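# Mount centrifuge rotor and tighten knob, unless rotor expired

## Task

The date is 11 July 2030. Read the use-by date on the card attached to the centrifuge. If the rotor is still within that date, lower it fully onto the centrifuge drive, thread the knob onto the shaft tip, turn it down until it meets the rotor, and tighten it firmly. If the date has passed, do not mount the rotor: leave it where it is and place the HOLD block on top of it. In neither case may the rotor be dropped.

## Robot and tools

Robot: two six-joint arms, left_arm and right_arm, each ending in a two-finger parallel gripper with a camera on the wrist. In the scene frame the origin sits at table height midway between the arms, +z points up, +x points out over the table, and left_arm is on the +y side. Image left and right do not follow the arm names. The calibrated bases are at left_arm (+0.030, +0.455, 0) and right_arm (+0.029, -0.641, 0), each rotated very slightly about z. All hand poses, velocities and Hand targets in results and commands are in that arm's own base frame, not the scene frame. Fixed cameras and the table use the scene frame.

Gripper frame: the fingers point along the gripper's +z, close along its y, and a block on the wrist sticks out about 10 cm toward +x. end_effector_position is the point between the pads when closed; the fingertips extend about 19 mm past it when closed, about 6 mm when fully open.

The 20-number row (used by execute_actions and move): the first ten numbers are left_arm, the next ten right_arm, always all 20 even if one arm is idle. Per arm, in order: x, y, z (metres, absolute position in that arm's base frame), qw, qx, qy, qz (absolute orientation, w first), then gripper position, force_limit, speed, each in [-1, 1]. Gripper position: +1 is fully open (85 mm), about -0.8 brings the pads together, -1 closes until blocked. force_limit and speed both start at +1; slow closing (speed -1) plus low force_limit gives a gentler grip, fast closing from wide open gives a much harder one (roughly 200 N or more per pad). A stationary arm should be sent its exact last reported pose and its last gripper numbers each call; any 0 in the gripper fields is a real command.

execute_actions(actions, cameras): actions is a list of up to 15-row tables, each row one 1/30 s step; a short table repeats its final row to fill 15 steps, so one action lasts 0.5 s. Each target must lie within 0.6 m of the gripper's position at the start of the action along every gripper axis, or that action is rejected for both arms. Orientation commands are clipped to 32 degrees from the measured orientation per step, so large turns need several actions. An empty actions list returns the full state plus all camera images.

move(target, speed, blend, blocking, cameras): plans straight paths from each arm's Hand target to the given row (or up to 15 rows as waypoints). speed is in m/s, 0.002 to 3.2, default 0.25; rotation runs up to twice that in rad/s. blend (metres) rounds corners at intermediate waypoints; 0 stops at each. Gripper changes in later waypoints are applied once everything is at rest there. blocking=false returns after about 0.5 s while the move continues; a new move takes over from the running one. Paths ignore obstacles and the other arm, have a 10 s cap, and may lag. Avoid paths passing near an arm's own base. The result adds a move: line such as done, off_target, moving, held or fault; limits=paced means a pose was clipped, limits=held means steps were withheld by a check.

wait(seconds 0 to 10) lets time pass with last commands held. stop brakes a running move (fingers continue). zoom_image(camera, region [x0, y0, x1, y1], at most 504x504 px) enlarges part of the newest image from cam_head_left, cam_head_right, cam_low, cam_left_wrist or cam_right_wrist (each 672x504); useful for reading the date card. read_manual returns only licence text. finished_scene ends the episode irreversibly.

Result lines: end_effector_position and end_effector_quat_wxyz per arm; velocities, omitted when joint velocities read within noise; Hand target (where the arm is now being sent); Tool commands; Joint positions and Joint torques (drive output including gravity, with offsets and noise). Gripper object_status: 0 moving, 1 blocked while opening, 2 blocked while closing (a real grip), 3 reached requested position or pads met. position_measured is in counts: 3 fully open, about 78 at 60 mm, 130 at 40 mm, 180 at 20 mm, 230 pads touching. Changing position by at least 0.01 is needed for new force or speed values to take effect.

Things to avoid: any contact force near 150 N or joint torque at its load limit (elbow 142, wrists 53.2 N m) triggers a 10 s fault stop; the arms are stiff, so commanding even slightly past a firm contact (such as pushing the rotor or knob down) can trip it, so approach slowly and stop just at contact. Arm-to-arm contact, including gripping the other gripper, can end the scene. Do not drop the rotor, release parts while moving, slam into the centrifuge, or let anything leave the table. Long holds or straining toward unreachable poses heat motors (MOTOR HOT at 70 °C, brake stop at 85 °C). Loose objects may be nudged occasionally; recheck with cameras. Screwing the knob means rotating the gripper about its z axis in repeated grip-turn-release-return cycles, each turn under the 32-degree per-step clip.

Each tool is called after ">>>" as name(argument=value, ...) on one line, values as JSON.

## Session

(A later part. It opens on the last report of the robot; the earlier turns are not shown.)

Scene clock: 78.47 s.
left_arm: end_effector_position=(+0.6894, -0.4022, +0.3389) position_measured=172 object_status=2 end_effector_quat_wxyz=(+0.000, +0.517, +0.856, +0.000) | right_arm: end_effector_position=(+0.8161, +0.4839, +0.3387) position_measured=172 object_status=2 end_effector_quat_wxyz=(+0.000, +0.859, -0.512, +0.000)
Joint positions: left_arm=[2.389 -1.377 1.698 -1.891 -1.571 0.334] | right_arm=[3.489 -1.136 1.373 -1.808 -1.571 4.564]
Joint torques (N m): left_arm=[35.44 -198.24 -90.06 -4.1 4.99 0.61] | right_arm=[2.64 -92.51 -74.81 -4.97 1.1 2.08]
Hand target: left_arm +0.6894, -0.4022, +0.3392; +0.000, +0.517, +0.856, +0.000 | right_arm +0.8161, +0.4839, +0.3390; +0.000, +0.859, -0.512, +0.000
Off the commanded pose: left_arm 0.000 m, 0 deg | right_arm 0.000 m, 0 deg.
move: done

>>> move(target=[[0.6894,-0.4022,0.3364,0,0.5168,0.8561,0,-1,0.2,-1,0.8161,0.4839,0.3362,0,0.8590,-0.5120,0,-1,0.2,-1],[0.6894,-0.4022,0.3364,0,0.5168,0.8561,0,0.2,0.2,-1,0.8161,0.4839,0.3362,0,0.8590,-0.5120,0,0.2,0.2,-1],[0.6850,-0.4046,0.3364,0,0.5168,0.8561,0,0.2,0.2,-1,0.8161,0.4839,0.3362,0,0.8590,-0.5120,0,0.2,0.2,-1]], speed=0.02, cameras=["cam_left_wrist","cam_right_wrist"])

>>> move(target=[0.6850,-0.4046,0.3364,0,0.5168,0.8561,0,-1,-1,-1,0.8161,0.4839,0.3362,0,0.8590,-0.5120,0,0.2,0.2,-1], speed=0.02)

>>> wait(seconds=0.7, cameras=["cam_left_wrist","cam_right_wrist"])

Scene clock: 82.33 s.
left_arm: end_effector_position=(+0.6851, -0.4045, +0.3364) position_measured=104 object_status=3 end_effector_quat_wxyz=(+0.000, +0.517, +0.856, +0.000) | right_arm: end_effector_position=(+0.8161, +0.4839, +0.3362) position_measured=104 object_status=3 end_effector_quat_wxyz=(+0.000, +0.859, -0.512, +0.000)
Joint positions: left_arm=[2.383 -1.38 1.706 -1.897 -1.571 0.328] | right_arm=[3.489 -1.135 1.377 -1.812 -1.571 4.564]
Joint torques (N m): left_arm=[-13.83 -131.15 -42.8 -9.8 -1.32 -1.69] | right_arm=[2.87 -73.67 -51.9 -1.31 2.21 1.7]
Hand target: left_arm +0.6850, -0.4046, +0.3364; +0.000, +0.517, +0.856, +0.000 | right_arm +0.8161, +0.4839, +0.3362; +0.000, +0.859, -0.512, +0.000
Off the commanded pose: left_arm 0.000 m, 0 deg | right_arm 0.000 m, 0 deg.
move: done
camera_calibration:
cam_left_wrist: T_world_to_cam=[[0.883006, 0.468981, -0.0189034, -0.396927], [0.446626, -0.82717, 0.341051, -0.738722], [0.14431, -0.309592, -0.939855, 0.217653], [0, 0, 0, 1]] pos_world=[0.649012, -0.357514, 0.449001]
cam_right_wrist: T_world_to_cam=[[-0.885557, -0.464529, 0.0012192, 0.956954], [-0.437906, 0.835674, 0.331493, -0.136986], [-0.155007, 0.293022, -0.943457, 0.428235], [0, 0, 0, 1]] pos_world=[0.85383, 0.433526, 0.448264]
Images, in order (width x height): cam_left_wrist 672x504, cam_right_wrist 672x504.

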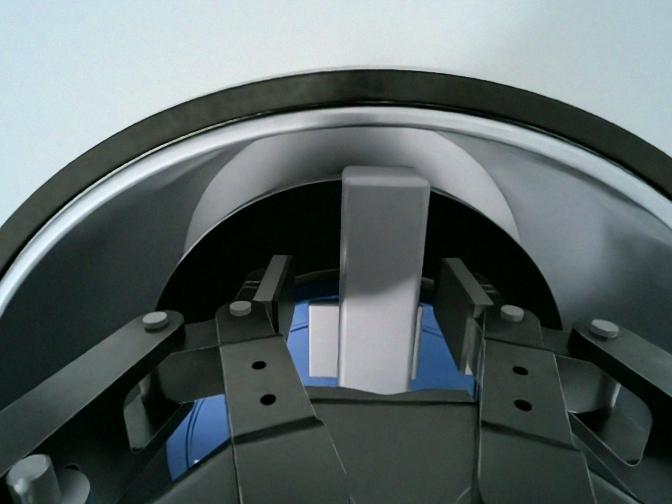

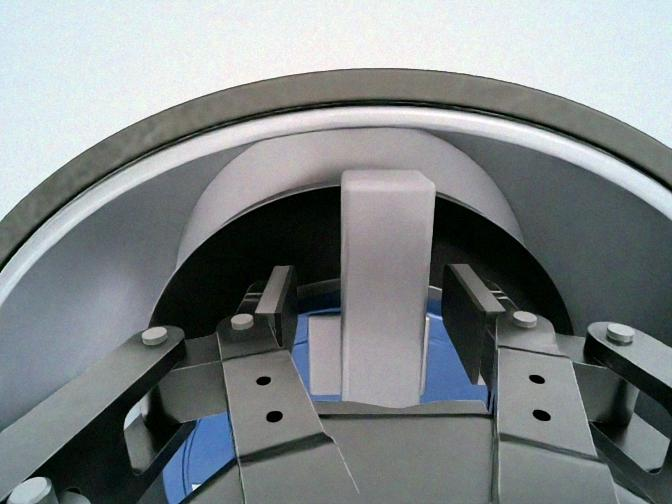

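Scene clock: 83.87 s.
left_arm: end_effector_position=(+0.6850, -0.4046, +0.3364) position_measured=170 object_status=2 end_effector_quat_wxyz=(+0.000, +0.517, +0.856, +0.000) | right_arm: end_effector_position=(+0.8161, +0.4839, +0.3362) position_measured=104 object_status=3 end_effector_quat_wxyz=(+0.000, +0.859, -0.512, +0.000)
Joint positions: left_arm=[2.383 -1.38 1.706 -1.897 -1.571 0.328] | right_arm=[3.489 -1.135 1.377 -1.812 -1.571 4.564]
Joint torques (N m): left_arm=[-10.76 -121.9 -43.75 -7.59 0.49 -1.2] | right_arm=[1.88 -74.04 -52.66 -0.9 1.61 2.11]
Hand target: left_arm +0.6850, -0.4046, +0.3364; +0.000, +0.517, +0.856, +0.000 | right_arm +0.8161, +0.4839, +0.3362; +0.000, +0.859, -0.512, +0.000
Off the commanded pose: left_arm 0.000 m, 0 deg | right_arm 0.000 m, 0 deg.
move: done

Scene clock: 84.57 s.
left_arm: end_effector_position=(+0.6850, -0.4046, +0.3364) position_measured=170 object_status=2 end_effector_quat_wxyz=(+0.000, +0.517, +0.856, +0.000) | right_arm: end_effector_position=(+0.8161, +0.4839, +0.3362) position_measured=104 object_status=3 end_effector_quat_wxyz=(+0.000, +0.859, -0.512, +0.000)
Joint positions: left_arm=[2.383 -1.38 1.706 -1.897 -1.571 0.328] | right_arm=[3.489 -1.135 1.377 -1.812 -1.571 4.564]
Joint torques (N m): left_arm=[-3.19 -110.35 -46.2 -5.43 0.86 0.32] | right_arm=[0.88 -72.86 -52.31 -1.02 1.94 1.82]
Hand target: left_arm +0.6850, -0.4046, +0.3364; +0.000, +0.517, +0.856, +0.000 | right_arm +0.8161, +0.4839, +0.3362; +0.000, +0.859, -0.512, +0.000
Tool commands: left_gripper/position=-1.0 left_gripper/force_limit=-1.0 left_gripper/speed=-1.0 right_gripper/position=+0.2 right_gripper/force_limit=+0.2 right_gripper/speed=-1.0
Off the commanded pose: left_arm 0.000 m, 0 deg | right_arm 0.000 m, 0 deg.
wait: 0.70 s; at rest by 0.17 s
camera_calibration:
cam_left_wrist: T_world_to_cam=[[0.883, 0.468993, -0.0188646, -0.396713], [0.446608, -0.82713, 0.34117, -0.738744], [0.144403, -0.309678, -0.939812, 0.217541], [0, 0, 0, 1]] pos_world=[0.648812, -0.357614, 0.449001]
cam_right_wrist: T_world_to_cam=[[-0.885557, -0.464529, 0.0012192, 0.956954], [-0.437906, 0.835674, 0.331493, -0.136986], [-0.155007, 0.293022, -0.943457, 0.428235], [0, 0, 0, 1]] pos_world=[0.85383, 0.433526, 0.448264]
Images, in order (width x height): cam_left_wrist 672x504, cam_right_wrist 672x504.

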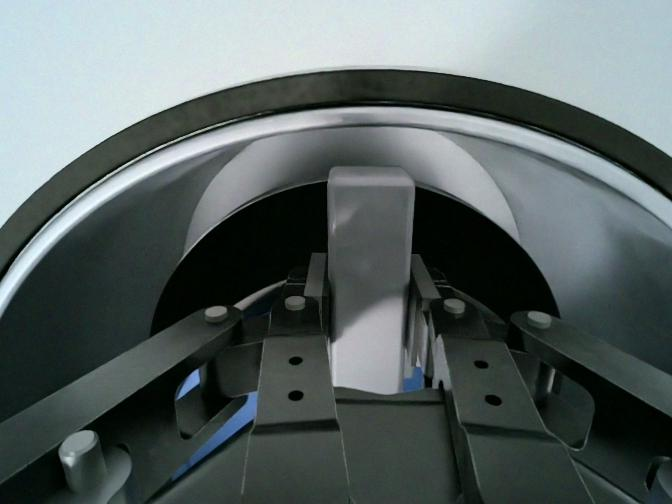

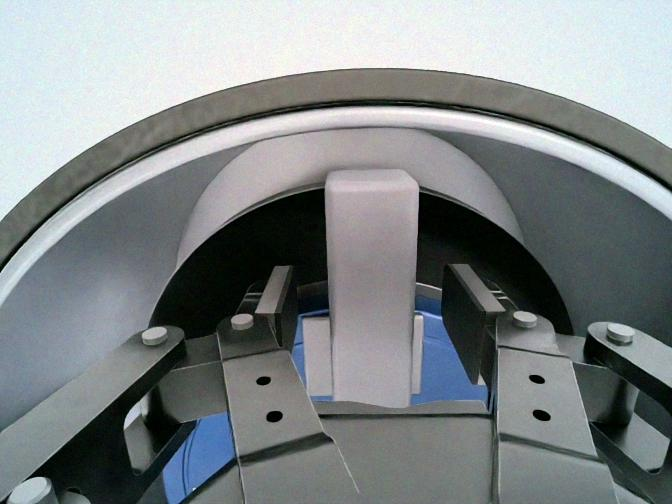

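>>> move(target=[[0.6850,-0.4046,0.3364,0,0.5168,0.8561,0,0.2,0.2,0,0.8161,0.4839,0.3362,0,0.8590,-0.5120,0,0.5,0.2,0],[0.6784,-0.4081,0.3364,0,0.5168,0.8561,0,0.2,0.2,-1,0.8161,0.4839,0.3362,0,0.8590,-0.5120,0,0.5,0.2,0],[0.6784,-0.4081,0.3364,0,0.5168,0.8561,0,-1,-1,-1,0.8161,0.4839,0.3362,0,0.8590,-0.5120,0,0.5,0.2,0]], speed=0.02)

>>> wait(seconds=0.7, cameras=["cam_left_wrist","cam_right_wrist"])

Scene clock: 88.17 s.
left_arm: end_effector_position=(+0.6784, -0.4081, +0.3364) position_measured=168 object_status=0 end_effector_quat_wxyz=(+0.000, +0.517, +0.856, +0.000) | right_arm: end_effector_position=(+0.8161, +0.4839, +0.3362) position_measured=66 object_status=3 end_effector_quat_wxyz=(+0.000, +0.859, -0.512, +0.000)
Joint positions: left_arm=[2.374 -1.386 1.713 -1.898 -1.571 0.319] | right_arm=[3.489 -1.135 1.377 -1.812 -1.571 4.564]
Joint torques (N m): left_arm=[-10.27 -112.29 -44.92 -5.21 -0.19 -1.54] | right_arm=[1.18 -72.23 -53.05 -1.22 2.28 1.84]
Hand target: left_arm +0.6784, -0.4081, +0.3364; +0.000, +0.517, +0.856, +0.000 | right_arm +0.8161, +0.4839, +0.3362; +0.000, +0.859, -0.512, +0.000
Off the commanded pose: left_arm 0.000 m, 0 deg | right_arm 0.000 m, 0 deg.
move: done

Scene clock: 88.87 s.
left_arm: end_effector_position=(+0.6784, -0.4081, +0.3364) position_measured=168 object_status=2 end_effector_quat_wxyz=(+0.000, +0.517, +0.856, +0.000) | right_arm: end_effector_position=(+0.8161, +0.4839, +0.3362) position_measured=66 object_status=3 end_effector_quat_wxyz=(+0.000, +0.859, -0.512, +0.000)
Joint positions: left_arm=[2.374 -1.386 1.713 -1.898 -1.571 0.319] | right_arm=[3.489 -1.135 1.377 -1.812 -1.571 4.564]
Joint torques (N m): left_arm=[-2.28 -98.79 -46.61 -2.78 -0.77 -1.24] | right_arm=[0.36 -72.51 -52.16 -1.3 2.45 1.82]
Hand target: left_arm +0.6784, -0.4081, +0.3364; +0.000, +0.517, +0.856, +0.000 | right_arm +0.8161, +0.4839, +0.3362; +0.000, +0.859, -0.512, +0.000
Tool commands: left_gripper/position=-1.0 left_gripper/force_limit=-1.0 left_gripper/speed=-1.0 right_gripper/position=+0.5 right_gripper/force_limit=+0.2 right_gripper/speed=+0.0
Off the commanded pose: left_arm 0.000 m, 0 deg | right_arm 0.000 m, 0 deg.
wait: 0.70 s; at rest by 0.17 s
camera_calibration:
cam_left_wrist: T_world_to_cam=[[0.883, 0.468993, -0.0188646, -0.389243], [0.446608, -0.82713, 0.34117, -0.738691], [0.144403, -0.309678, -0.939812, 0.21741], [0, 0, 0, 1]] pos_world=[0.642212, -0.361114, 0.449001]
cam_right_wrist: T_world_to_cam=[[-0.885557, -0.464529, 0.0012192, 0.956954], [-0.437906, 0.835674, 0.331493, -0.136986], [-0.155007, 0.293022, -0.943457, 0.428235], [0, 0, 0, 1]] pos_world=[0.85383, 0.433526, 0.448264]
Images, in order (width x height): cam_left_wrist 672x504, cam_right_wrist 672x504.

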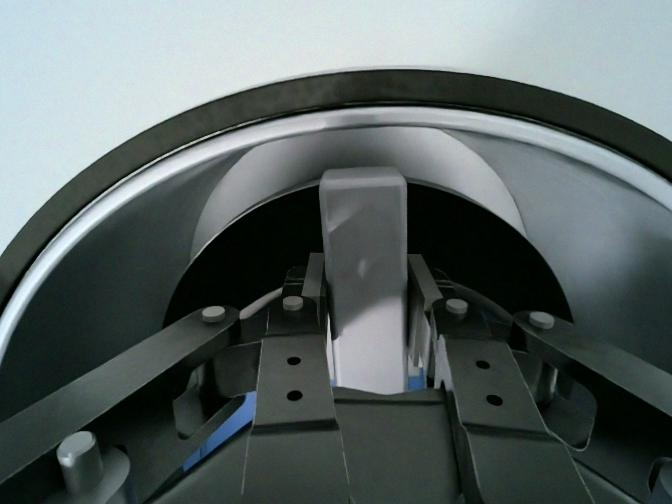

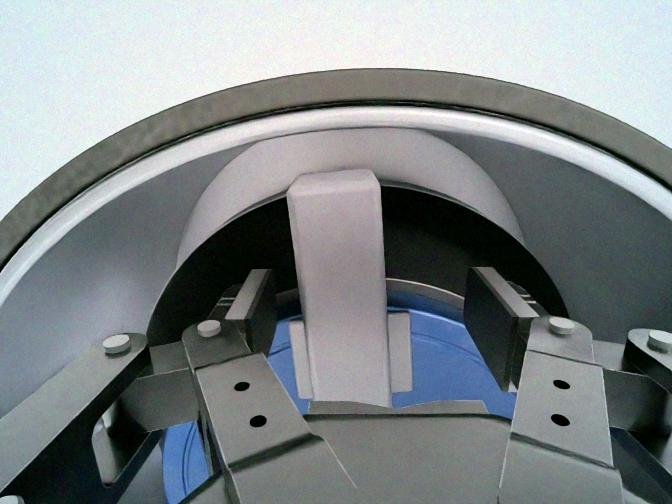

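>>> execute_actions(actions=[])

>>> zoom_image(camera="cam_head_left", region=[235, 180, 285, 230])

>>> zoom_image(camera="cam_head_right", region=[235, 180, 285, 230])

>>> zoom_image(camera="cam_low", region=[310, 140, 450, 260])

Scene clock: 90.00 s.
left_arm: end_effector_position=(+0.6784, -0.4081, +0.3364) position_measured=168 object_status=2 end_effector_quat_wxyz=(+0.000, +0.517, +0.856, +0.000) | right_arm: end_effector_position=(+0.8161, +0.4839, +0.3362) position_measured=66 object_status=3 end_effector_quat_wxyz=(+0.000, +0.859, -0.512, +0.000)
Joint positions: left_arm=[2.374 -1.386 1.713 -1.898 -1.571 0.319] | right_arm=[3.489 -1.135 1.377 -1.812 -1.571 4.564]
Joint velocities: within noise
Joint torques (N m): left_arm=[9.38 -81.83 -49.56 -2.72 -1.57 -0.46] | right_arm=[4.58 -73.39 -52.74 -0.94 2.31 1.78]
Hand target: left_arm +0.6784, -0.4081, +0.3364; +0.000, +0.517, +0.856, +0.000 | right_arm +0.8161, +0.4839, +0.3362; +0.000, +0.859, -0.512, +0.000
Tool commands: left_gripper/position=-1.0 left_gripper/force_limit=-1.0 left_gripper/speed=-1.0 right_gripper/position=+0.5 right_gripper/force_limit=+0.2 right_gripper/speed=+0.0
Off the commanded pose: left_arm 0.000 m, 0 deg | right_arm 0.000 m, 0 deg.
camera_calibration:
cam_left_wrist: T_world_to_cam=[[0.883006, 0.468981, -0.0189034, -0.389281], [0.446626, -0.82717, 0.341051, -0.73858], [0.14431, -0.309592, -0.939855, 0.217551], [0, 0, 0, 1]] pos_world=[0.642212, -0.361014, 0.449001]
cam_right_wrist: T_world_to_cam=[[-0.885557, -0.464529, 0.0012192, 0.956954], [-0.437906, 0.835674, 0.331493, -0.136986], [-0.155007, 0.293022, -0.943457, 0.428235], [0, 0, 0, 1]] pos_world=[0.85383, 0.433526, 0.448264]

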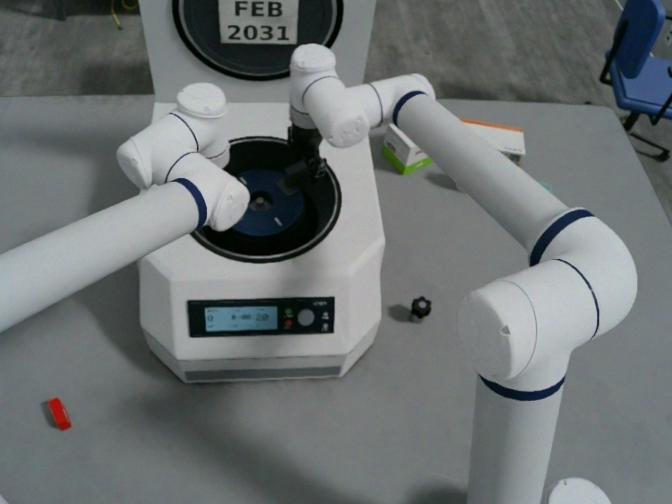

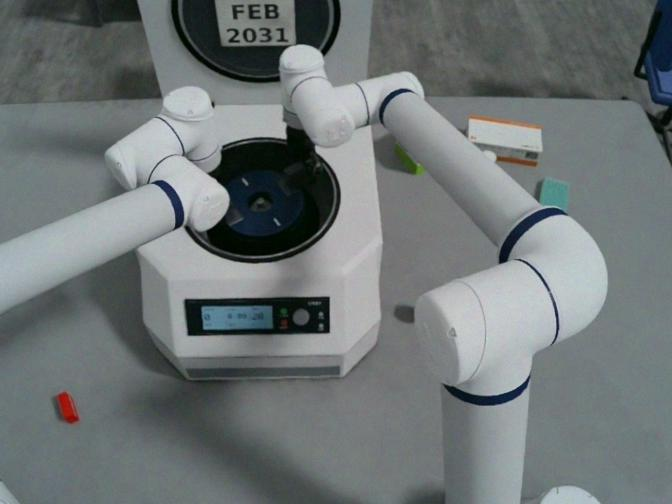

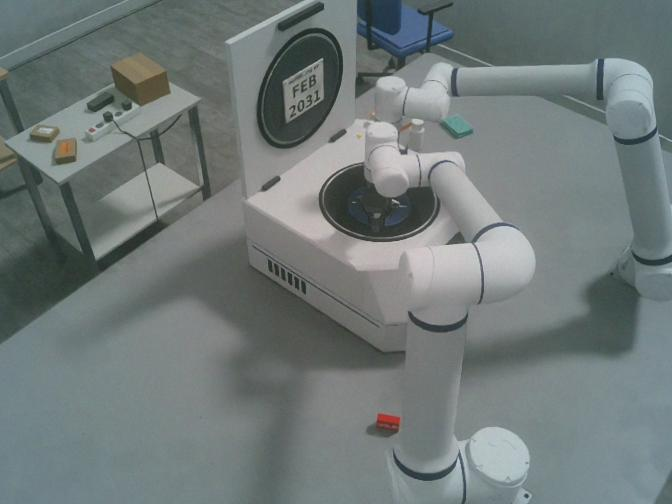

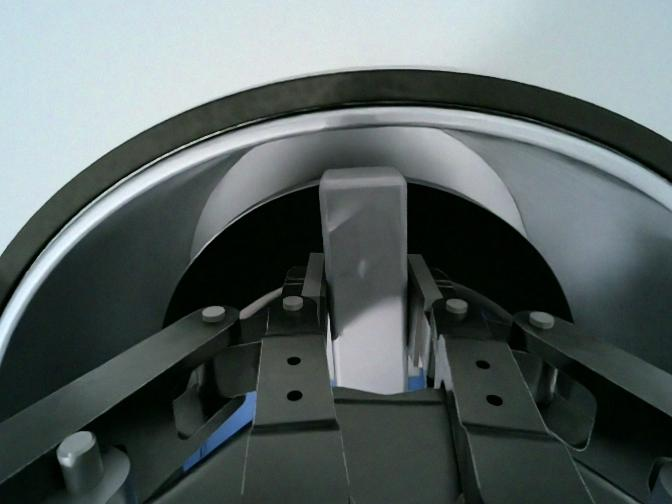

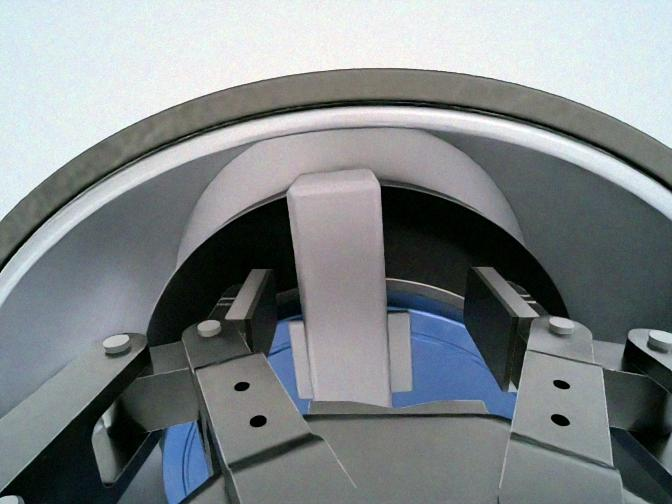

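Scaled by 10.080.

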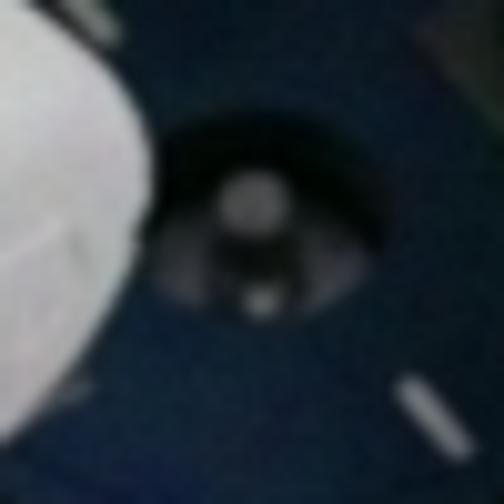

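Scaled by 10.080.

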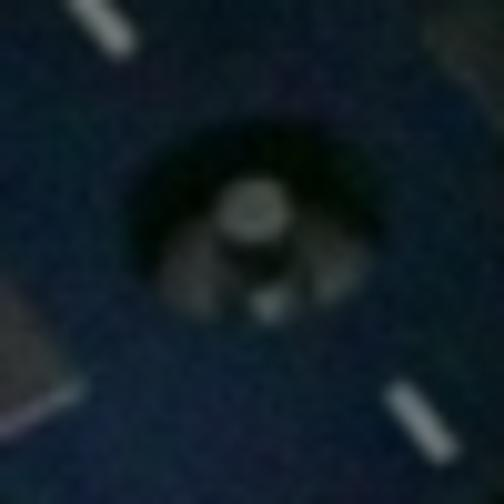

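Scaled by 3.600.

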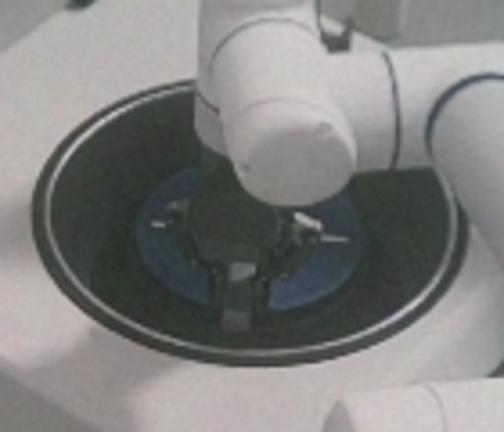

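>>> move(target=[[0.6784,-0.4081,0.3362,0,0.5168,0.8561,0,0.2,0.2,0,0.8161,0.4839,0.3360,0,0.8590,-0.5120,0,0.4,0.2,0],[0.6781,-0.4082,0.3362,0,0.4807,0.8769,0,0.2,0.2,0,0.8246,0.4914,0.3360,0,0.8797,-0.4756,0,0.4,0.2,0]], speed=0.05, cameras=["cam_left_wrist","cam_right_wrist"])

Scene clock: 93.73 s.
left_arm: end_effector_position=(+0.6781, -0.4082, +0.3362) position_measured=104 object_status=3 end_effector_quat_wxyz=(+0.000, +0.481, +0.877, +0.000) | right_arm: end_effector_position=(+0.8246, +0.4914, +0.3360) position_measured=78 object_status=3 end_effector_quat_wxyz=(+0.000, +0.880, -0.476, +0.000)
Joint positions: left_arm=[2.374 -1.387 1.714 -1.898 -1.571 0.235] | right_arm=[3.493 -1.117 1.35 -1.804 -1.571 4.484]
Joint torques (N m): left_arm=[-15.24 -130.28 -42.65 -9.86 -0.89 -1.79] | right_arm=[14.53 -52.6 -51.81 -1.09 1.17 -2.87]
Hand target: left_arm +0.6781, -0.4082, +0.3362; +0.000, +0.481, +0.877, +0.000 | right_arm +0.8246, +0.4914, +0.3360; +0.000, +0.880, -0.476, +0.000
Off the commanded pose: left_arm 0.000 m, 0 deg | right_arm 0.000 m, 0 deg.
move: done
camera_calibration:
cam_left_wrist: T_world_to_cam=[[0.841015, 0.540681, -0.0189089, -0.331234], [0.51377, -0.787228, 0.341047, -0.767771], [0.169512, -0.296541, -0.939856, 0.205582], [0, 0, 0, 1]] pos_world=[0.638181, -0.364356, 0.448801]
cam_right_wrist: T_world_to_cam=[[-0.843685, -0.536837, 0.00125471, 0.968978], [-0.506131, 0.796204, 0.331497, -0.0638003], [-0.178959, 0.279044, -0.943455, 0.45379], [0, 0, 0, 1]] pos_world=[0.866431, 0.444354, 0.448064]
Images, in order (width x height): cam_left_wrist 672x504, cam_right_wrist 672x504.

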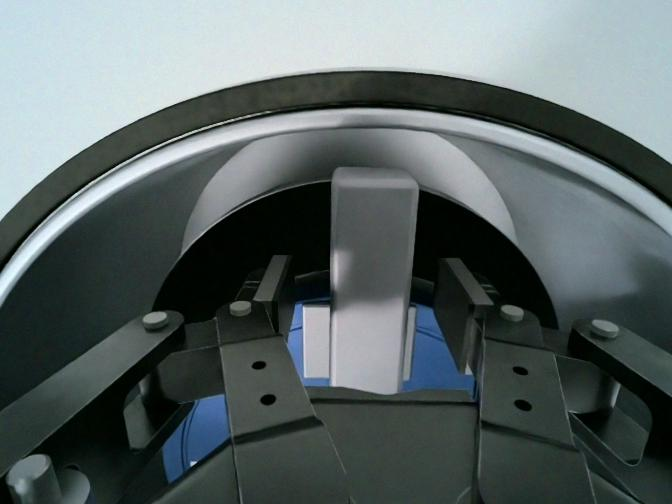

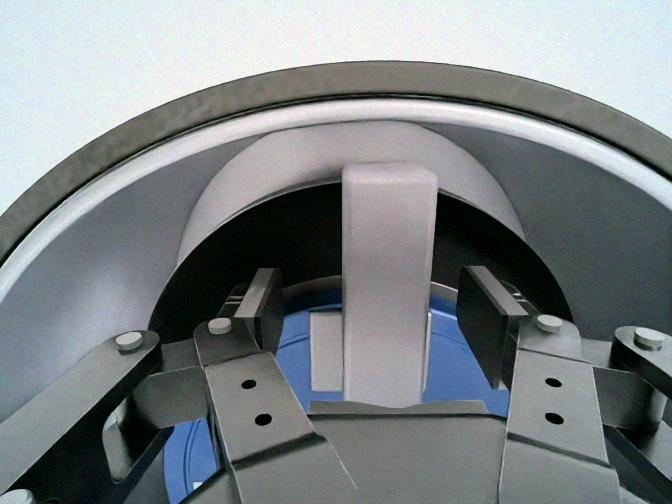

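>>> move(target=[[0.6780,-0.4083,0.3362,0,0.4860,0.8740,0,0.2,0.2,0,0.8217,0.4899,0.3360,0,0.8767,-0.4810,0,0.2,0.2,0],[0.6780,-0.4083,0.3362,0,0.4860,0.8740,0,-1,0.2,-1,0.8217,0.4899,0.3360,0,0.8767,-0.4810,0,-1,0.2,-1]], speed=0.05)

>>> wait(seconds=0.7, cameras=["cam_left_wrist","cam_right_wrist"])

>>> move(target=[0.6803,-0.4068,0.3360,0,0.4959,0.8684,0,-1,0.2,-1,0.8194,0.4884,0.3358,0,0.8712,-0.4909,0,-1,0.2,-1], speed=0.02)

Scene clock: 96.80 s.
left_arm: end_effector_position=(+0.6780, -0.4083, +0.3362) position_measured=172 object_status=0 end_effector_quat_wxyz=(+0.000, +0.486, +0.874, +0.000) | right_arm: end_effector_position=(+0.8217, +0.4899, +0.3360) position_measured=172 object_status=0 end_effector_quat_wxyz=(+0.000, +0.877, -0.481, +0.000)
Joint positions: left_arm=[2.373 -1.387 1.714 -1.898 -1.571 0.247] | right_arm=[3.493 -1.122 1.358 -1.807 -1.571 4.496]
Joint torques (N m): left_arm=[-14.54 -120.39 -42.71 -1.11 -6.16 3.35] | right_arm=[-13.51 -72.97 -38.44 2.03 1 2.76]
Hand target: left_arm +0.6780, -0.4083, +0.3362; +0.000, +0.486, +0.874, +0.000 | right_arm +0.8217, +0.4899, +0.3360; +0.000, +0.877, -0.481, +0.000
Off the commanded pose: left_arm 0.000 m, 0 deg | right_arm 0.000 m, 0 deg.
move: done

Scene clock: 97.50 s.
left_arm: end_effector_position=(+0.6780, -0.4083, +0.3362) position_measured=172 object_status=2 end_effector_quat_wxyz=(+0.000, +0.486, +0.874, +0.000) | right_arm: end_effector_position=(+0.8217, +0.4899, +0.3360) position_measured=172 object_status=2 end_effector_quat_wxyz=(+0.000, +0.877, -0.481, +0.000)
Joint positions: left_arm=[2.373 -1.387 1.714 -1.898 -1.571 0.247] | right_arm=[3.493 -1.122 1.358 -1.807 -1.571 4.496]
Joint torques (N m): left_arm=[-14.92 -104.53 -42.63 0.75 -6.31 3.28] | right_arm=[-10.08 -70.68 -37.91 1.84 1.1 3.03]
Hand target: left_arm +0.6780, -0.4083, +0.3362; +0.000, +0.486, +0.874, +0.000 | right_arm +0.8217, +0.4899, +0.3360; +0.000, +0.877, -0.481, +0.000
Tool commands: left_gripper/position=-1.0 left_gripper/force_limit=+0.2 left_gripper/speed=-1.0 right_gripper/position=-1.0 right_gripper/force_limit=+0.2 right_gripper/speed=-1.0
Off the commanded pose: left_arm 0.000 m, 0 deg | right_arm 0.000 m, 0 deg.
wait: 0.70 s; at rest by 0.17 s
camera_calibration:
cam_left_wrist: T_world_to_cam=[[0.847371, 0.530664, -0.0188984, -0.339478], [0.504368, -0.79323, 0.341172, -0.763883], [0.166057, -0.298632, -0.939811, 0.207064], [0, 0, 0, 1]] pos_world=[0.638557, -0.363951, 0.448801]
cam_right_wrist: T_world_to_cam=[[-0.850143, -0.52655, 0.00119535, 0.965967], [-0.496443, 0.802286, 0.331484, -0.0750227], [-0.175502, 0.281215, -0.94346, 0.449781], [0, 0, 0, 1]] pos_world=[0.862903, 0.442334, 0.448064]
Images, in order (width x height): cam_left_wrist 672x504, cam_right_wrist 672x504.

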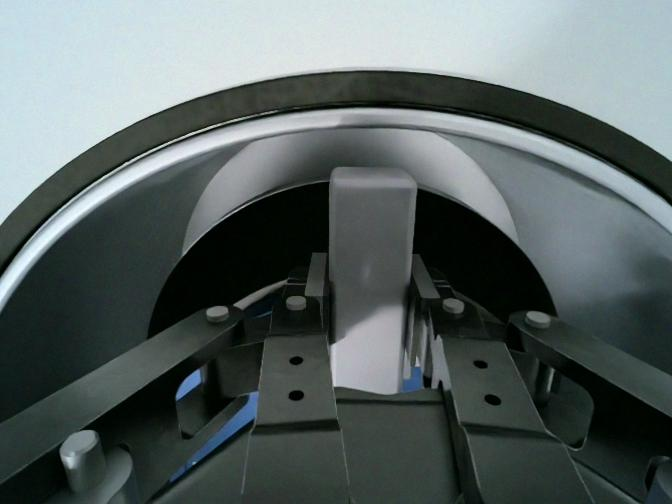

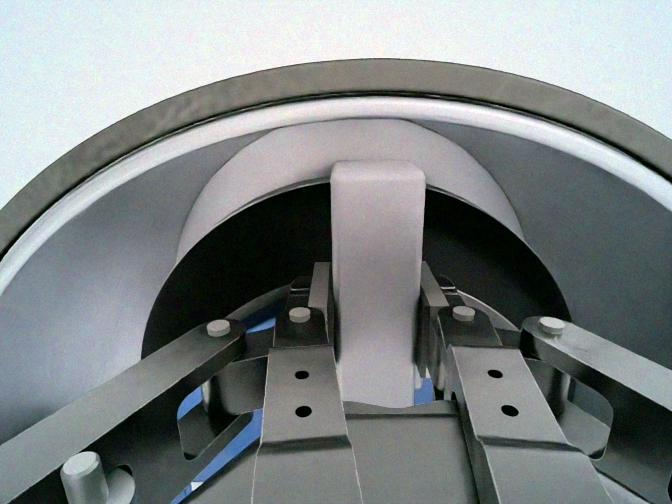

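Scene clock: 98.40 s.
left_arm: end_effector_position=(+0.6803, -0.4068, +0.3360) position_measured=172 object_status=2 end_effector_quat_wxyz=(+0.000, +0.496, +0.868, +0.000) | right_arm: end_effector_position=(+0.8194, +0.4884, +0.3358) position_measured=172 object_status=2 end_effector_quat_wxyz=(+0.000, +0.871, -0.491, +0.000)
Joint positions: left_arm=[2.377 -1.385 1.712 -1.898 -1.571 0.273] | right_arm=[3.492 -1.126 1.365 -1.809 -1.571 4.518]
Joint torques (N m): left_arm=[-3.79 -66.17 -47.88 1.71 -5.54 3.58] | right_arm=[-19.4 -72.09 -27.18 0.51 1.09 2.67]
Hand target: left_arm +0.6803, -0.4068, +0.3360; +0.000, +0.496, +0.868, +0.000 | right_arm +0.8194, +0.4884, +0.3358; +0.000, +0.871, -0.491, +0.000
Off the commanded pose: left_arm 0.000 m, 0 deg | right_arm 0.000 m, 0 deg.
move: done

Rotates easily. Continue by degree.

>>> move(target=[0.6822,-0.4058,0.3359,0,0.5035,0.8640,0,-1,0.2,-1,0.8175,0.4873,0.3357,0,0.8669,-0.4985,0,-1,0.2,-1], speed=0.02)

>>> move(target=[0.6840,-0.4047,0.3359,0,0.5110,0.8596,0,-1,0.2,-1,0.8157,0.4863,0.3357,0,0.8625,-0.5060,0,-1,0.2,-1], speed=0.02)

>>> move(target=[0.6859,-0.4037,0.3358,0,0.5185,0.8551,0,-1,0.2,-1,0.8138,0.4852,0.3356,0,0.8581,-0.5135,0,-1,0.2,-1], speed=0.02)

>>> move(target=[0.6878,-0.4027,0.3358,0,0.5259,0.8505,0,-1,0.2,-1,0.8119,0.4842,0.3356,0,0.8536,-0.5210,0,-1,0.2,-1], speed=0.02)

>>> move(target=[0.6897,-0.4018,0.3358,0,0.5333,0.8459,0,-1,0.2,-1,0.8100,0.4833,0.3356,0,0.8490,-0.5284,0,-1,0.2,-1], speed=0.02)

>>> move(target=[0.6917,-0.4009,0.3358,0,0.5407,0.8412,0,-1,0.2,-1,0.8081,0.4824,0.3356,0,0.8443,-0.5358,0,-1,0.2,-1], speed=0.02)

Scene clock: 99.50 s.
left_arm: end_effector_position=(+0.6822, -0.4058, +0.3359) position_measured=172 object_status=2 end_effector_quat_wxyz=(+0.000, +0.503, +0.864, +0.000) | right_arm: end_effector_position=(+0.8175, +0.4873, +0.3357) position_measured=172 object_status=2 end_effector_quat_wxyz=(+0.000, +0.867, -0.498, +0.000)
Joint positions: left_arm=[2.379 -1.383 1.71 -1.898 -1.571 0.293] | right_arm=[3.492 -1.13 1.37 -1.811 -1.571 4.535]
Joint torques (N m): left_arm=[-8.35 -52.61 -45.8 0.85 -5.36 3.74] | right_arm=[-18.09 -69.01 -24.33 1.22 0.85 2.82]
Hand target: left_arm +0.6822, -0.4058, +0.3359; +0.000, +0.503, +0.864, +0.000 | right_arm +0.8175, +0.4873, +0.3357; +0.000, +0.867, -0.498, +0.000
Off the commanded pose: left_arm 0.000 m, 0 deg | right_arm 0.000 m, 0 deg.
move: done

Scene clock: 100.30 s.
left_arm: end_effector_position=(+0.6840, -0.4047, +0.3359) position_measured=172 object_status=2 end_effector_quat_wxyz=(+0.000, +0.511, +0.860, +0.000) | right_arm: end_effector_position=(+0.8157, +0.4863, +0.3357) position_measured=172 object_status=2 end_effector_quat_wxyz=(+0.000, +0.863, -0.506, +0.000)
Joint positions: left_arm=[2.382 -1.381 1.708 -1.898 -1.571 0.313] | right_arm=[3.491 -1.133 1.375 -1.813 -1.571 4.552]
Joint torques (N m): left_arm=[-9.92 -55.18 -43.94 2.23 -4.83 3.19] | right_arm=[-13.36 -68.49 -23.92 1.58 0.67 3.26]
Hand target: left_arm +0.6840, -0.4047, +0.3359; +0.000, +0.511, +0.860, +0.000 | right_arm +0.8157, +0.4863, +0.3357; +0.000, +0.863, -0.506, +0.000
Off the commanded pose: left_arm 0.000 m, 0 deg | right_arm 0.000 m, 0 deg.
move: done

Scene clock: 101.10 s.
left_arm: end_effector_position=(+0.6859, -0.4037, +0.3358) position_measured=172 object_status=2 end_effector_quat_wxyz=(+0.000, +0.518, +0.855, +0.000) | right_arm: end_effector_position=(+0.8138, +0.4852, +0.3356) position_measured=172 object_status=2 end_effector_quat_wxyz=(+0.000, +0.858, -0.513, +0.000)
Joint positions: left_arm=[2.385 -1.379 1.706 -1.898 -1.571 0.333] | right_arm=[3.491 -1.137 1.38 -1.814 -1.571 4.569]
Joint torques (N m): left_arm=[-9.94 -47.65 -41.31 2.3 -4.76 3.82] | right_arm=[-14.35 -66.06 -21.86 2.2 1.34 3.06]
Hand target: left_arm +0.6859, -0.4037, +0.3358; +0.000, +0.518, +0.855, +0.000 | right_arm +0.8138, +0.4852, +0.3356; +0.000, +0.858, -0.513, +0.000
Off the commanded pose: left_arm 0.000 m, 0 deg | right_arm 0.000 m, 0 deg.
move: done

Scene clock: 101.90 s.
left_arm: end_effector_position=(+0.6878, -0.4027, +0.3358) position_measured=172 object_status=2 end_effector_quat_wxyz=(+0.000, +0.526, +0.851, +0.000) | right_arm: end_effector_position=(+0.8119, +0.4842, +0.3356) position_measured=172 object_status=2 end_effector_quat_wxyz=(+0.000, +0.854, -0.521, +0.000)
Joint positions: left_arm=[2.387 -1.378 1.704 -1.897 -1.571 0.353] | right_arm=[3.49 -1.14 1.386 -1.816 -1.571 4.586]
Joint torques (N m): left_arm=[-12.47 -47.69 -40.09 2.64 -5.17 3.98] | right_arm=[-18.46 -69.33 -20.63 2.22 0.17 3.18]
Hand target: left_arm +0.6878, -0.4027, +0.3358; +0.000, +0.526, +0.851, +0.000 | right_arm +0.8119, +0.4842, +0.3356; +0.000, +0.854, -0.521, +0.000
Off the commanded pose: left_arm 0.000 m, 0 deg | right_arm 0.000 m, 0 deg.
move: done

Scene clock: 102.70 s.
left_arm: end_effector_position=(+0.6897, -0.4018, +0.3358) position_measured=172 object_status=2 end_effector_quat_wxyz=(+0.000, +0.533, +0.846, +0.000) | right_arm: end_effector_position=(+0.8100, +0.4833, +0.3356) position_measured=172 object_status=2 end_effector_quat_wxyz=(+0.000, +0.849, -0.528, +0.000)
Joint positions: left_arm=[2.39 -1.376 1.702 -1.897 -1.571 0.373] | right_arm=[3.49 -1.144 1.391 -1.818 -1.571 4.603]
Joint torques (N m): left_arm=[-14.55 -47.33 -39.73 2.46 -6.02 3.5] | right_arm=[-13.63 -66.24 -21.52 2.25 0.33 3.2]
Hand target: left_arm +0.6897, -0.4018, +0.3358; +0.000, +0.533, +0.846, +0.000 | right_arm +0.8100, +0.4833, +0.3356; +0.000, +0.849, -0.528, +0.000
Off the commanded pose: left_arm 0.000 m, 0 deg | right_arm 0.000 m, 0 deg.
move: done

Scene clock: 103.50 s.
left_arm: end_effector_position=(+0.6917, -0.4009, +0.3358) position_measured=172 object_status=2 end_effector_quat_wxyz=(+0.000, +0.541, +0.841, +0.000) | right_arm: end_effector_position=(+0.8081, +0.4824, +0.3356) position_measured=172 object_status=2 end_effector_quat_wxyz=(+0.000, +0.844, -0.536, +0.000)
Joint positions: left_arm=[2.392 -1.374 1.699 -1.896 -1.571 0.393] | right_arm=[3.49 -1.147 1.396 -1.819 -1.571 4.621]
Joint torques (N m): left_arm=[-16.16 -44.61 -40.85 1.59 -6.58 3.44] | right_arm=[-16.1 -70.14 -21.12 2.54 0.34 2.94]
Hand target: left_arm +0.6917, -0.4009, +0.3358; +0.000, +0.541, +0.841, +0.000 | right_arm +0.8081, +0.4824, +0.3356; +0.000, +0.844, -0.536, +0.000
Off the commanded pose: left_arm 0.000 m, 0 deg | right_arm 0.000 m, 0 deg.
move: done

>>> move(target=[0.6917,-0.4009,0.3376,0,0.5407,0.8412,0,-1,0.2,-1,0.8081,0.4824,0.3374,0,0.8443,-0.5358,0,-1,0.2,-1], speed=0.02)

>>> move(target=[[0.7035,-0.3962,0.3376,0,0.5839,0.8118,0,-1,0.2,-1,0.7962,0.4775,0.3374,0,0.8151,-0.5793,0,-1,0.2,-1],[0.7158,-0.3928,0.3376,0,0.6256,0.7802,0,-1,0.2,-1,0.7839,0.4739,0.3374,0,0.7837,-0.6211,0,-1,0.2,-1],[0.7284,-0.3907,0.3376,0,0.6656,0.7463,0,-1,0.2,-1,0.7713,0.4717,0.3374,0,0.7501,-0.6613,0,-1,0.2,-1]], speed=0.1, blend=[0.01,0.01,0], cameras=["cam_head_left","cam_left_wrist","cam_right_wrist"])

Scene clock: 105.57 s.
left_arm: end_effector_position=(+0.6916, -0.4009, +0.3373) position_measured=172 object_status=2 end_effector_quat_wxyz=(+0.000, +0.541, +0.841, +0.000) | right_arm: end_effector_position=(+0.8080, +0.4824, +0.3372) position_measured=172 object_status=2 end_effector_quat_wxyz=(+0.000, +0.844, -0.536, +0.000)
Joint positions: left_arm=[2.392 -1.374 1.697 -1.893 -1.571 0.393] | right_arm=[3.49 -1.148 1.394 -1.816 -1.571 4.621]
Joint torques (N m): left_arm=[-15.84 -189.82 -76.28 2.8 -6.52 3.2] | right_arm=[-10.14 -100.07 -62.75 2.27 -1.27 3.49]
Hand target: left_arm +0.6917, -0.4009, +0.3376; +0.000, +0.541, +0.841, +0.000 | right_arm +0.8081, +0.4824, +0.3374; +0.000, +0.844, -0.536, +0.000
Off the commanded pose: left_arm 0.000 m, 0 deg | right_arm 0.000 m, 0 deg.
move: done

Scene clock: 107.63 s.
left_arm: end_effector_position=(+0.7284, -0.3907, +0.3376) position_measured=172 object_status=2 end_effector_quat_wxyz=(+0.000, +0.666, +0.746, +0.000) | right_arm: end_effector_position=(+0.7713, +0.4717, +0.3374) position_measured=172 object_status=2 end_effector_quat_wxyz=(+0.000, +0.750, -0.661, +0.000)
Joint positions: left_arm=[2.433 -1.331 1.643 -1.883 -1.571 0.748] | right_arm=[3.493 -1.208 1.479 -1.842 -1.571 4.938]
Joint torques (N m): left_arm=[-17.83 -136.57 -69.19 4.59 -11.39 3.32] | right_arm=[4.54 -113.43 -53.91 3.11 -5.75 2.6]
Hand target: left_arm +0.7284, -0.3907, +0.3376; +0.000, +0.666, +0.746, +0.000 | right_arm +0.7713, +0.4717, +0.3374; +0.000, +0.750, -0.661, +0.000
Off the commanded pose: left_arm 0.000 m, 0 deg | right_arm 0.000 m, 0 deg.
move: done
camera_calibration:
cam_left_wrist: T_world_to_cam=[[0.992867, 0.117731, -0.0188566, -0.658863], [0.117075, -0.932704, 0.34111, -0.548197], [0.0225715, -0.340884, -0.939834, 0.293274], [0, 0, 0, 1]] pos_world=[0.711724, -0.333765, 0.450201]
cam_right_wrist: T_world_to_cam=[[-0.993598, -0.112969, 0.00123691, 0.829174], [-0.106175, 0.937471, 0.331475, -0.450656], [-0.0386061, 0.329221, -0.943463, 0.319153], [0, 0, 0, 1]] pos_world=[0.788339, 0.411076, 0.449464]
Images, in order (width x height): cam_head_left 672x504, cam_left_wrist 672x504, cam_right_wrist 672x504.

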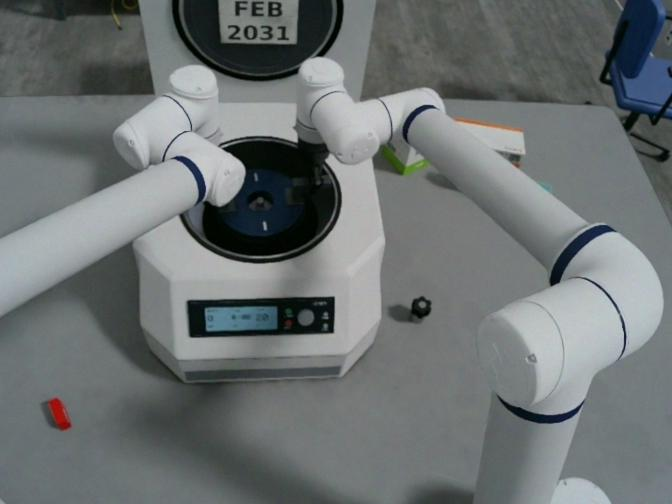

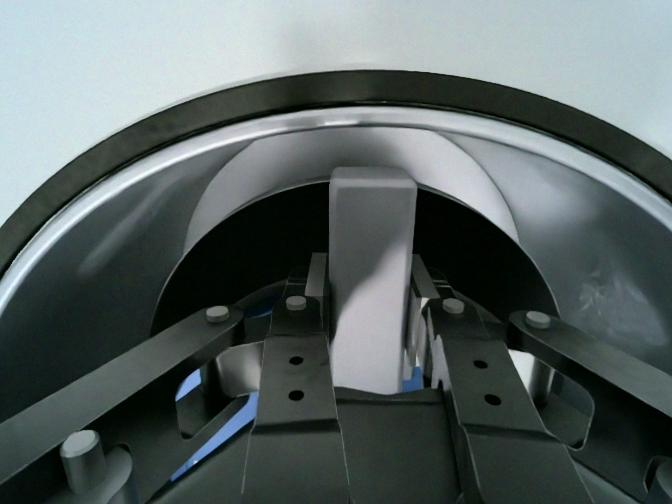

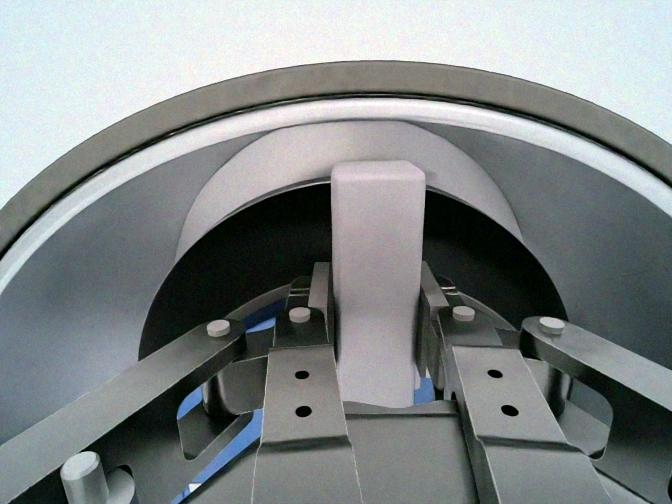

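>>> move(target=[[0.7411,-0.3899,0.3376,0,0.7037,0.7105,0,-1,0.2,-1,0.7585,0.4707,0.3374,0,0.7145,-0.6997,0,-1,0.2,-1],[0.7539,-0.3905,0.3376,0,0.7399,0.6727,0,-1,0.2,-1,0.7456,0.4711,0.3374,0,0.6769,-0.7361,0,-1,0.2,-1],[0.7665,-0.3923,0.3376,0,0.7741,0.6330,0,-1,0.2,-1,0.7329,0.4729,0.3374,0,0.6374,-0.7705,0,-1,0.2,-1],[0.7789,-0.3955,0.3376,0,0.8062,0.5916,0,-1,0.2,-1,0.7205,0.4759,0.3374,0,0.5962,-0.8028,0,-1,0.2,-1],[0.7908,-0.4000,0.3376,0,0.8360,0.5487,0,-1,0.2,-1,0.7084,0.4803,0.3374,0,0.5534,-0.8329,0,-1,0.2,-1],[0.8022,-0.4057,0.3376,0,0.8636,0.5042,0,-1,0.2,-1,0.6969,0.4859,0.3374,0,0.5090,-0.8607,0,-1,0.2,-1],[0.8130,-0.4125,0.3376,0,0.8888,0.4583,0,-1,0.2,-1,0.6860,0.4926,0.3374,0,0.4633,-0.8862,0,-1,0.2,-1],[0.8230,-0.4204,0.3376,0,0.9116,0.4111,0,-1,0.2,-1,0.6759,0.5005,0.3374,0,0.4163,-0.9092,0,-1,0.2,-1],[0.8321,-0.4294,0.3376,0,0.9319,0.3628,0,-1,0.2,-1,0.6666,0.5093,0.3374,0,0.3681,-0.9298,0,-1,0.2,-1],[0.8402,-0.4392,0.3376,0,0.9496,0.3136,0,-1,0.2,-1,0.6583,0.5191,0.3374,0,0.3190,-0.9478,0,-1,0.2,-1],[0.8456,-0.4471,0.3376,0,0.9611,0.2761,0,-1,0.2,-1,0.6528,0.5270,0.3374,0,0.2815,-0.9596,0,-1,0.2,-1],[0.8500,-0.4547,0.3376,0,0.9704,0.2415,0,-1,0.2,-1,0.6483,0.5346,0.3374,0,0.2470,-0.9690,0,-1,0.2,-1]], speed=0.1, blend=[0.01,0.01,0.01,0.01,0.01,0.01,0.01,0.01,0.01,0.01,0.005,0], cameras=["cam_head_left","cam_head_right","cam_low","cam_left_wrist","cam_right_wrist"])

>>> zoom_image(camera="cam_head_left", region=[200, 140, 320, 260])

Scene clock: 109.70 s.
left_arm: end_effector_position=(+0.7586, -0.3912, +0.3376) position_measured=172 object_status=2 end_effector_quat_wxyz=(+0.000, +0.753, +0.658, +0.000) | right_arm: end_effector_position=(+0.7455, +0.4715, +0.3360) position_measured=172 object_status=2 end_effector_quat_wxyz=(+0.000, -0.675, +0.738, +0.000)
Joint positions: left_arm=[2.456 -1.289 1.588 -1.87 -1.571 1.02] | right_arm=[3.503 -1.243 1.529 -1.858 -1.571 5.163]
Joint torques (N m): left_arm=[-11.51 -104.82 -73 -7.21 -3.58 5.27] | right_arm=[-2.93 -59.23 -47.33 -2.58 0.07 0.14]
Hand target: left_arm +0.7587, -0.3912, +0.3376; +0.000, +0.753, +0.658, +0.000 | right_arm +0.7456, +0.4716, +0.3361; +0.000, -0.675, +0.738, +0.000
Tool commands: left_gripper/position=-1.0 left_gripper/force_limit=+0.2 left_gripper/speed=-1.0 right_gripper/position=-1.0 right_gripper/force_limit=+0.2 right_gripper/speed=-1.0
Off the commanded pose: left_arm 0.111 m, 54 deg | right_arm 0.116 m, 56 deg.
FORCE FAULT: contact force on the right arm reached its limit, and that arm stopped. The contact can be on any part of that arm, not only on its tool. That arm's remaining commands of this call were not run. That arm is still stopped at the end of this call. That arm stays stopped for about 9 more seconds. Until then a move that you send moves the other arm only, and its call returns only when the move has ended. Once the stop has ended, the next robot result says so. If the stop ends while you think or write, that arm runs what you send next. While its stop runs, that arm takes no new command, but its gripper still runs the gripper command that each later call begins with. Until it ends, the stop uses up actions while you think or wait. An arm that is not stopped still takes commands.
move: fault (right_arm), off_target (left_arm; braked at the fault stop of right_arm); path passed 2 of 12 targets
camera_calibration:
cam_left_wrist: T_world_to_cam=[[0.991256, -0.130584, -0.0189443, -0.78465], [-0.116363, -0.932792, 0.341114, -0.375139], [-0.0622152, -0.335927, -0.939831, 0.358682], [0, 0, 0, 1]] pos_world=[0.756452, -0.331899, 0.450201]
cam_right_wrist: T_world_to_cam=[[-0.994818, 0.101672, 0.000868167, 0.703307], [0.0961932, 0.938371, 0.331974, -0.604271], [0.0329379, 0.330337, -0.943288, 0.262986], [0, 0, 0, 1]] pos_world=[0.749127, 0.408649, 0.448063]

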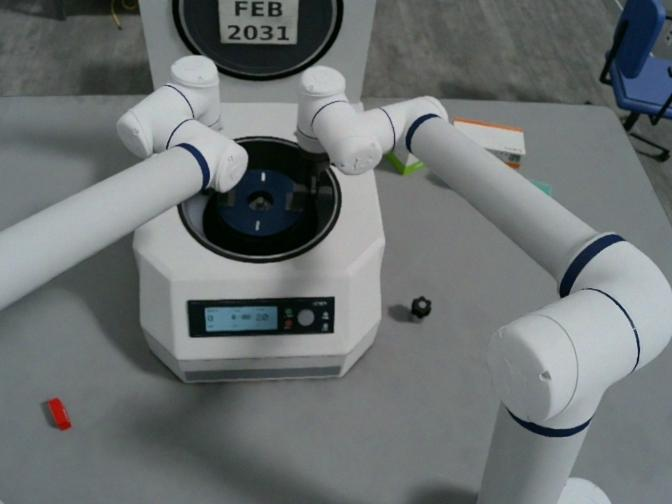

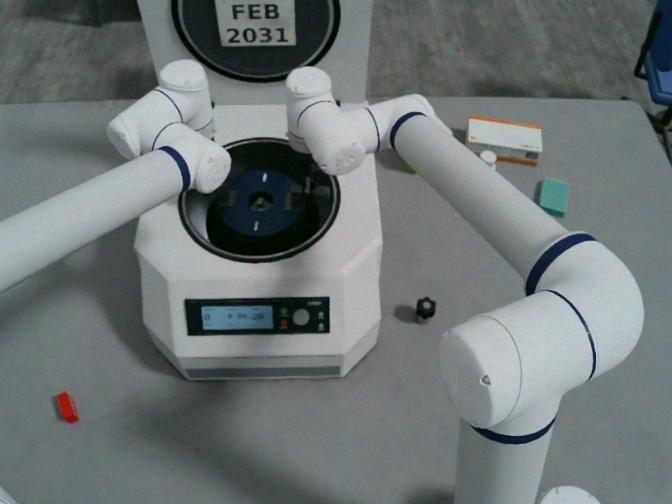

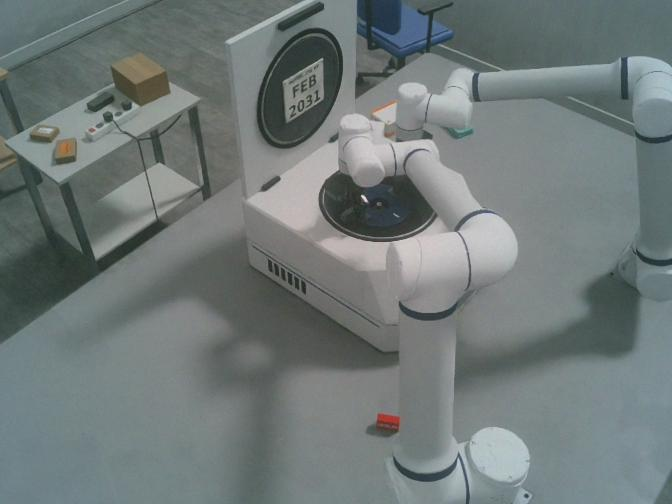

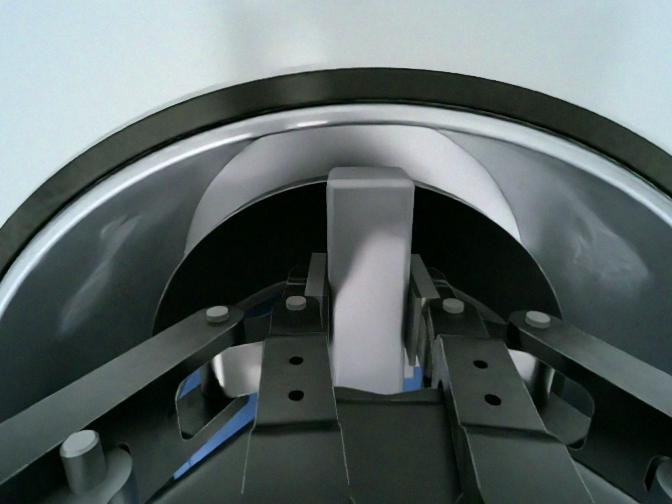

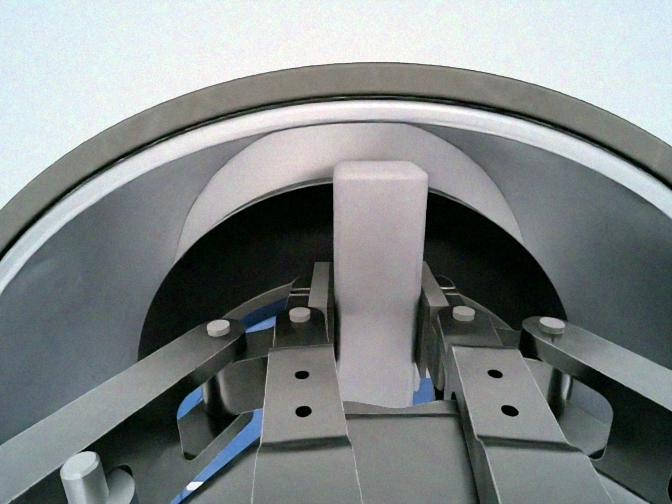

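Scaled by 4.200.

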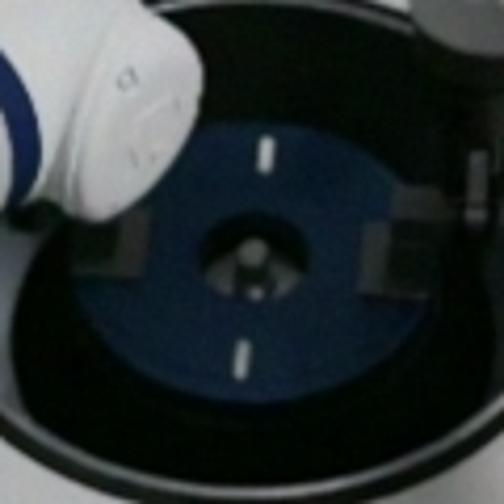

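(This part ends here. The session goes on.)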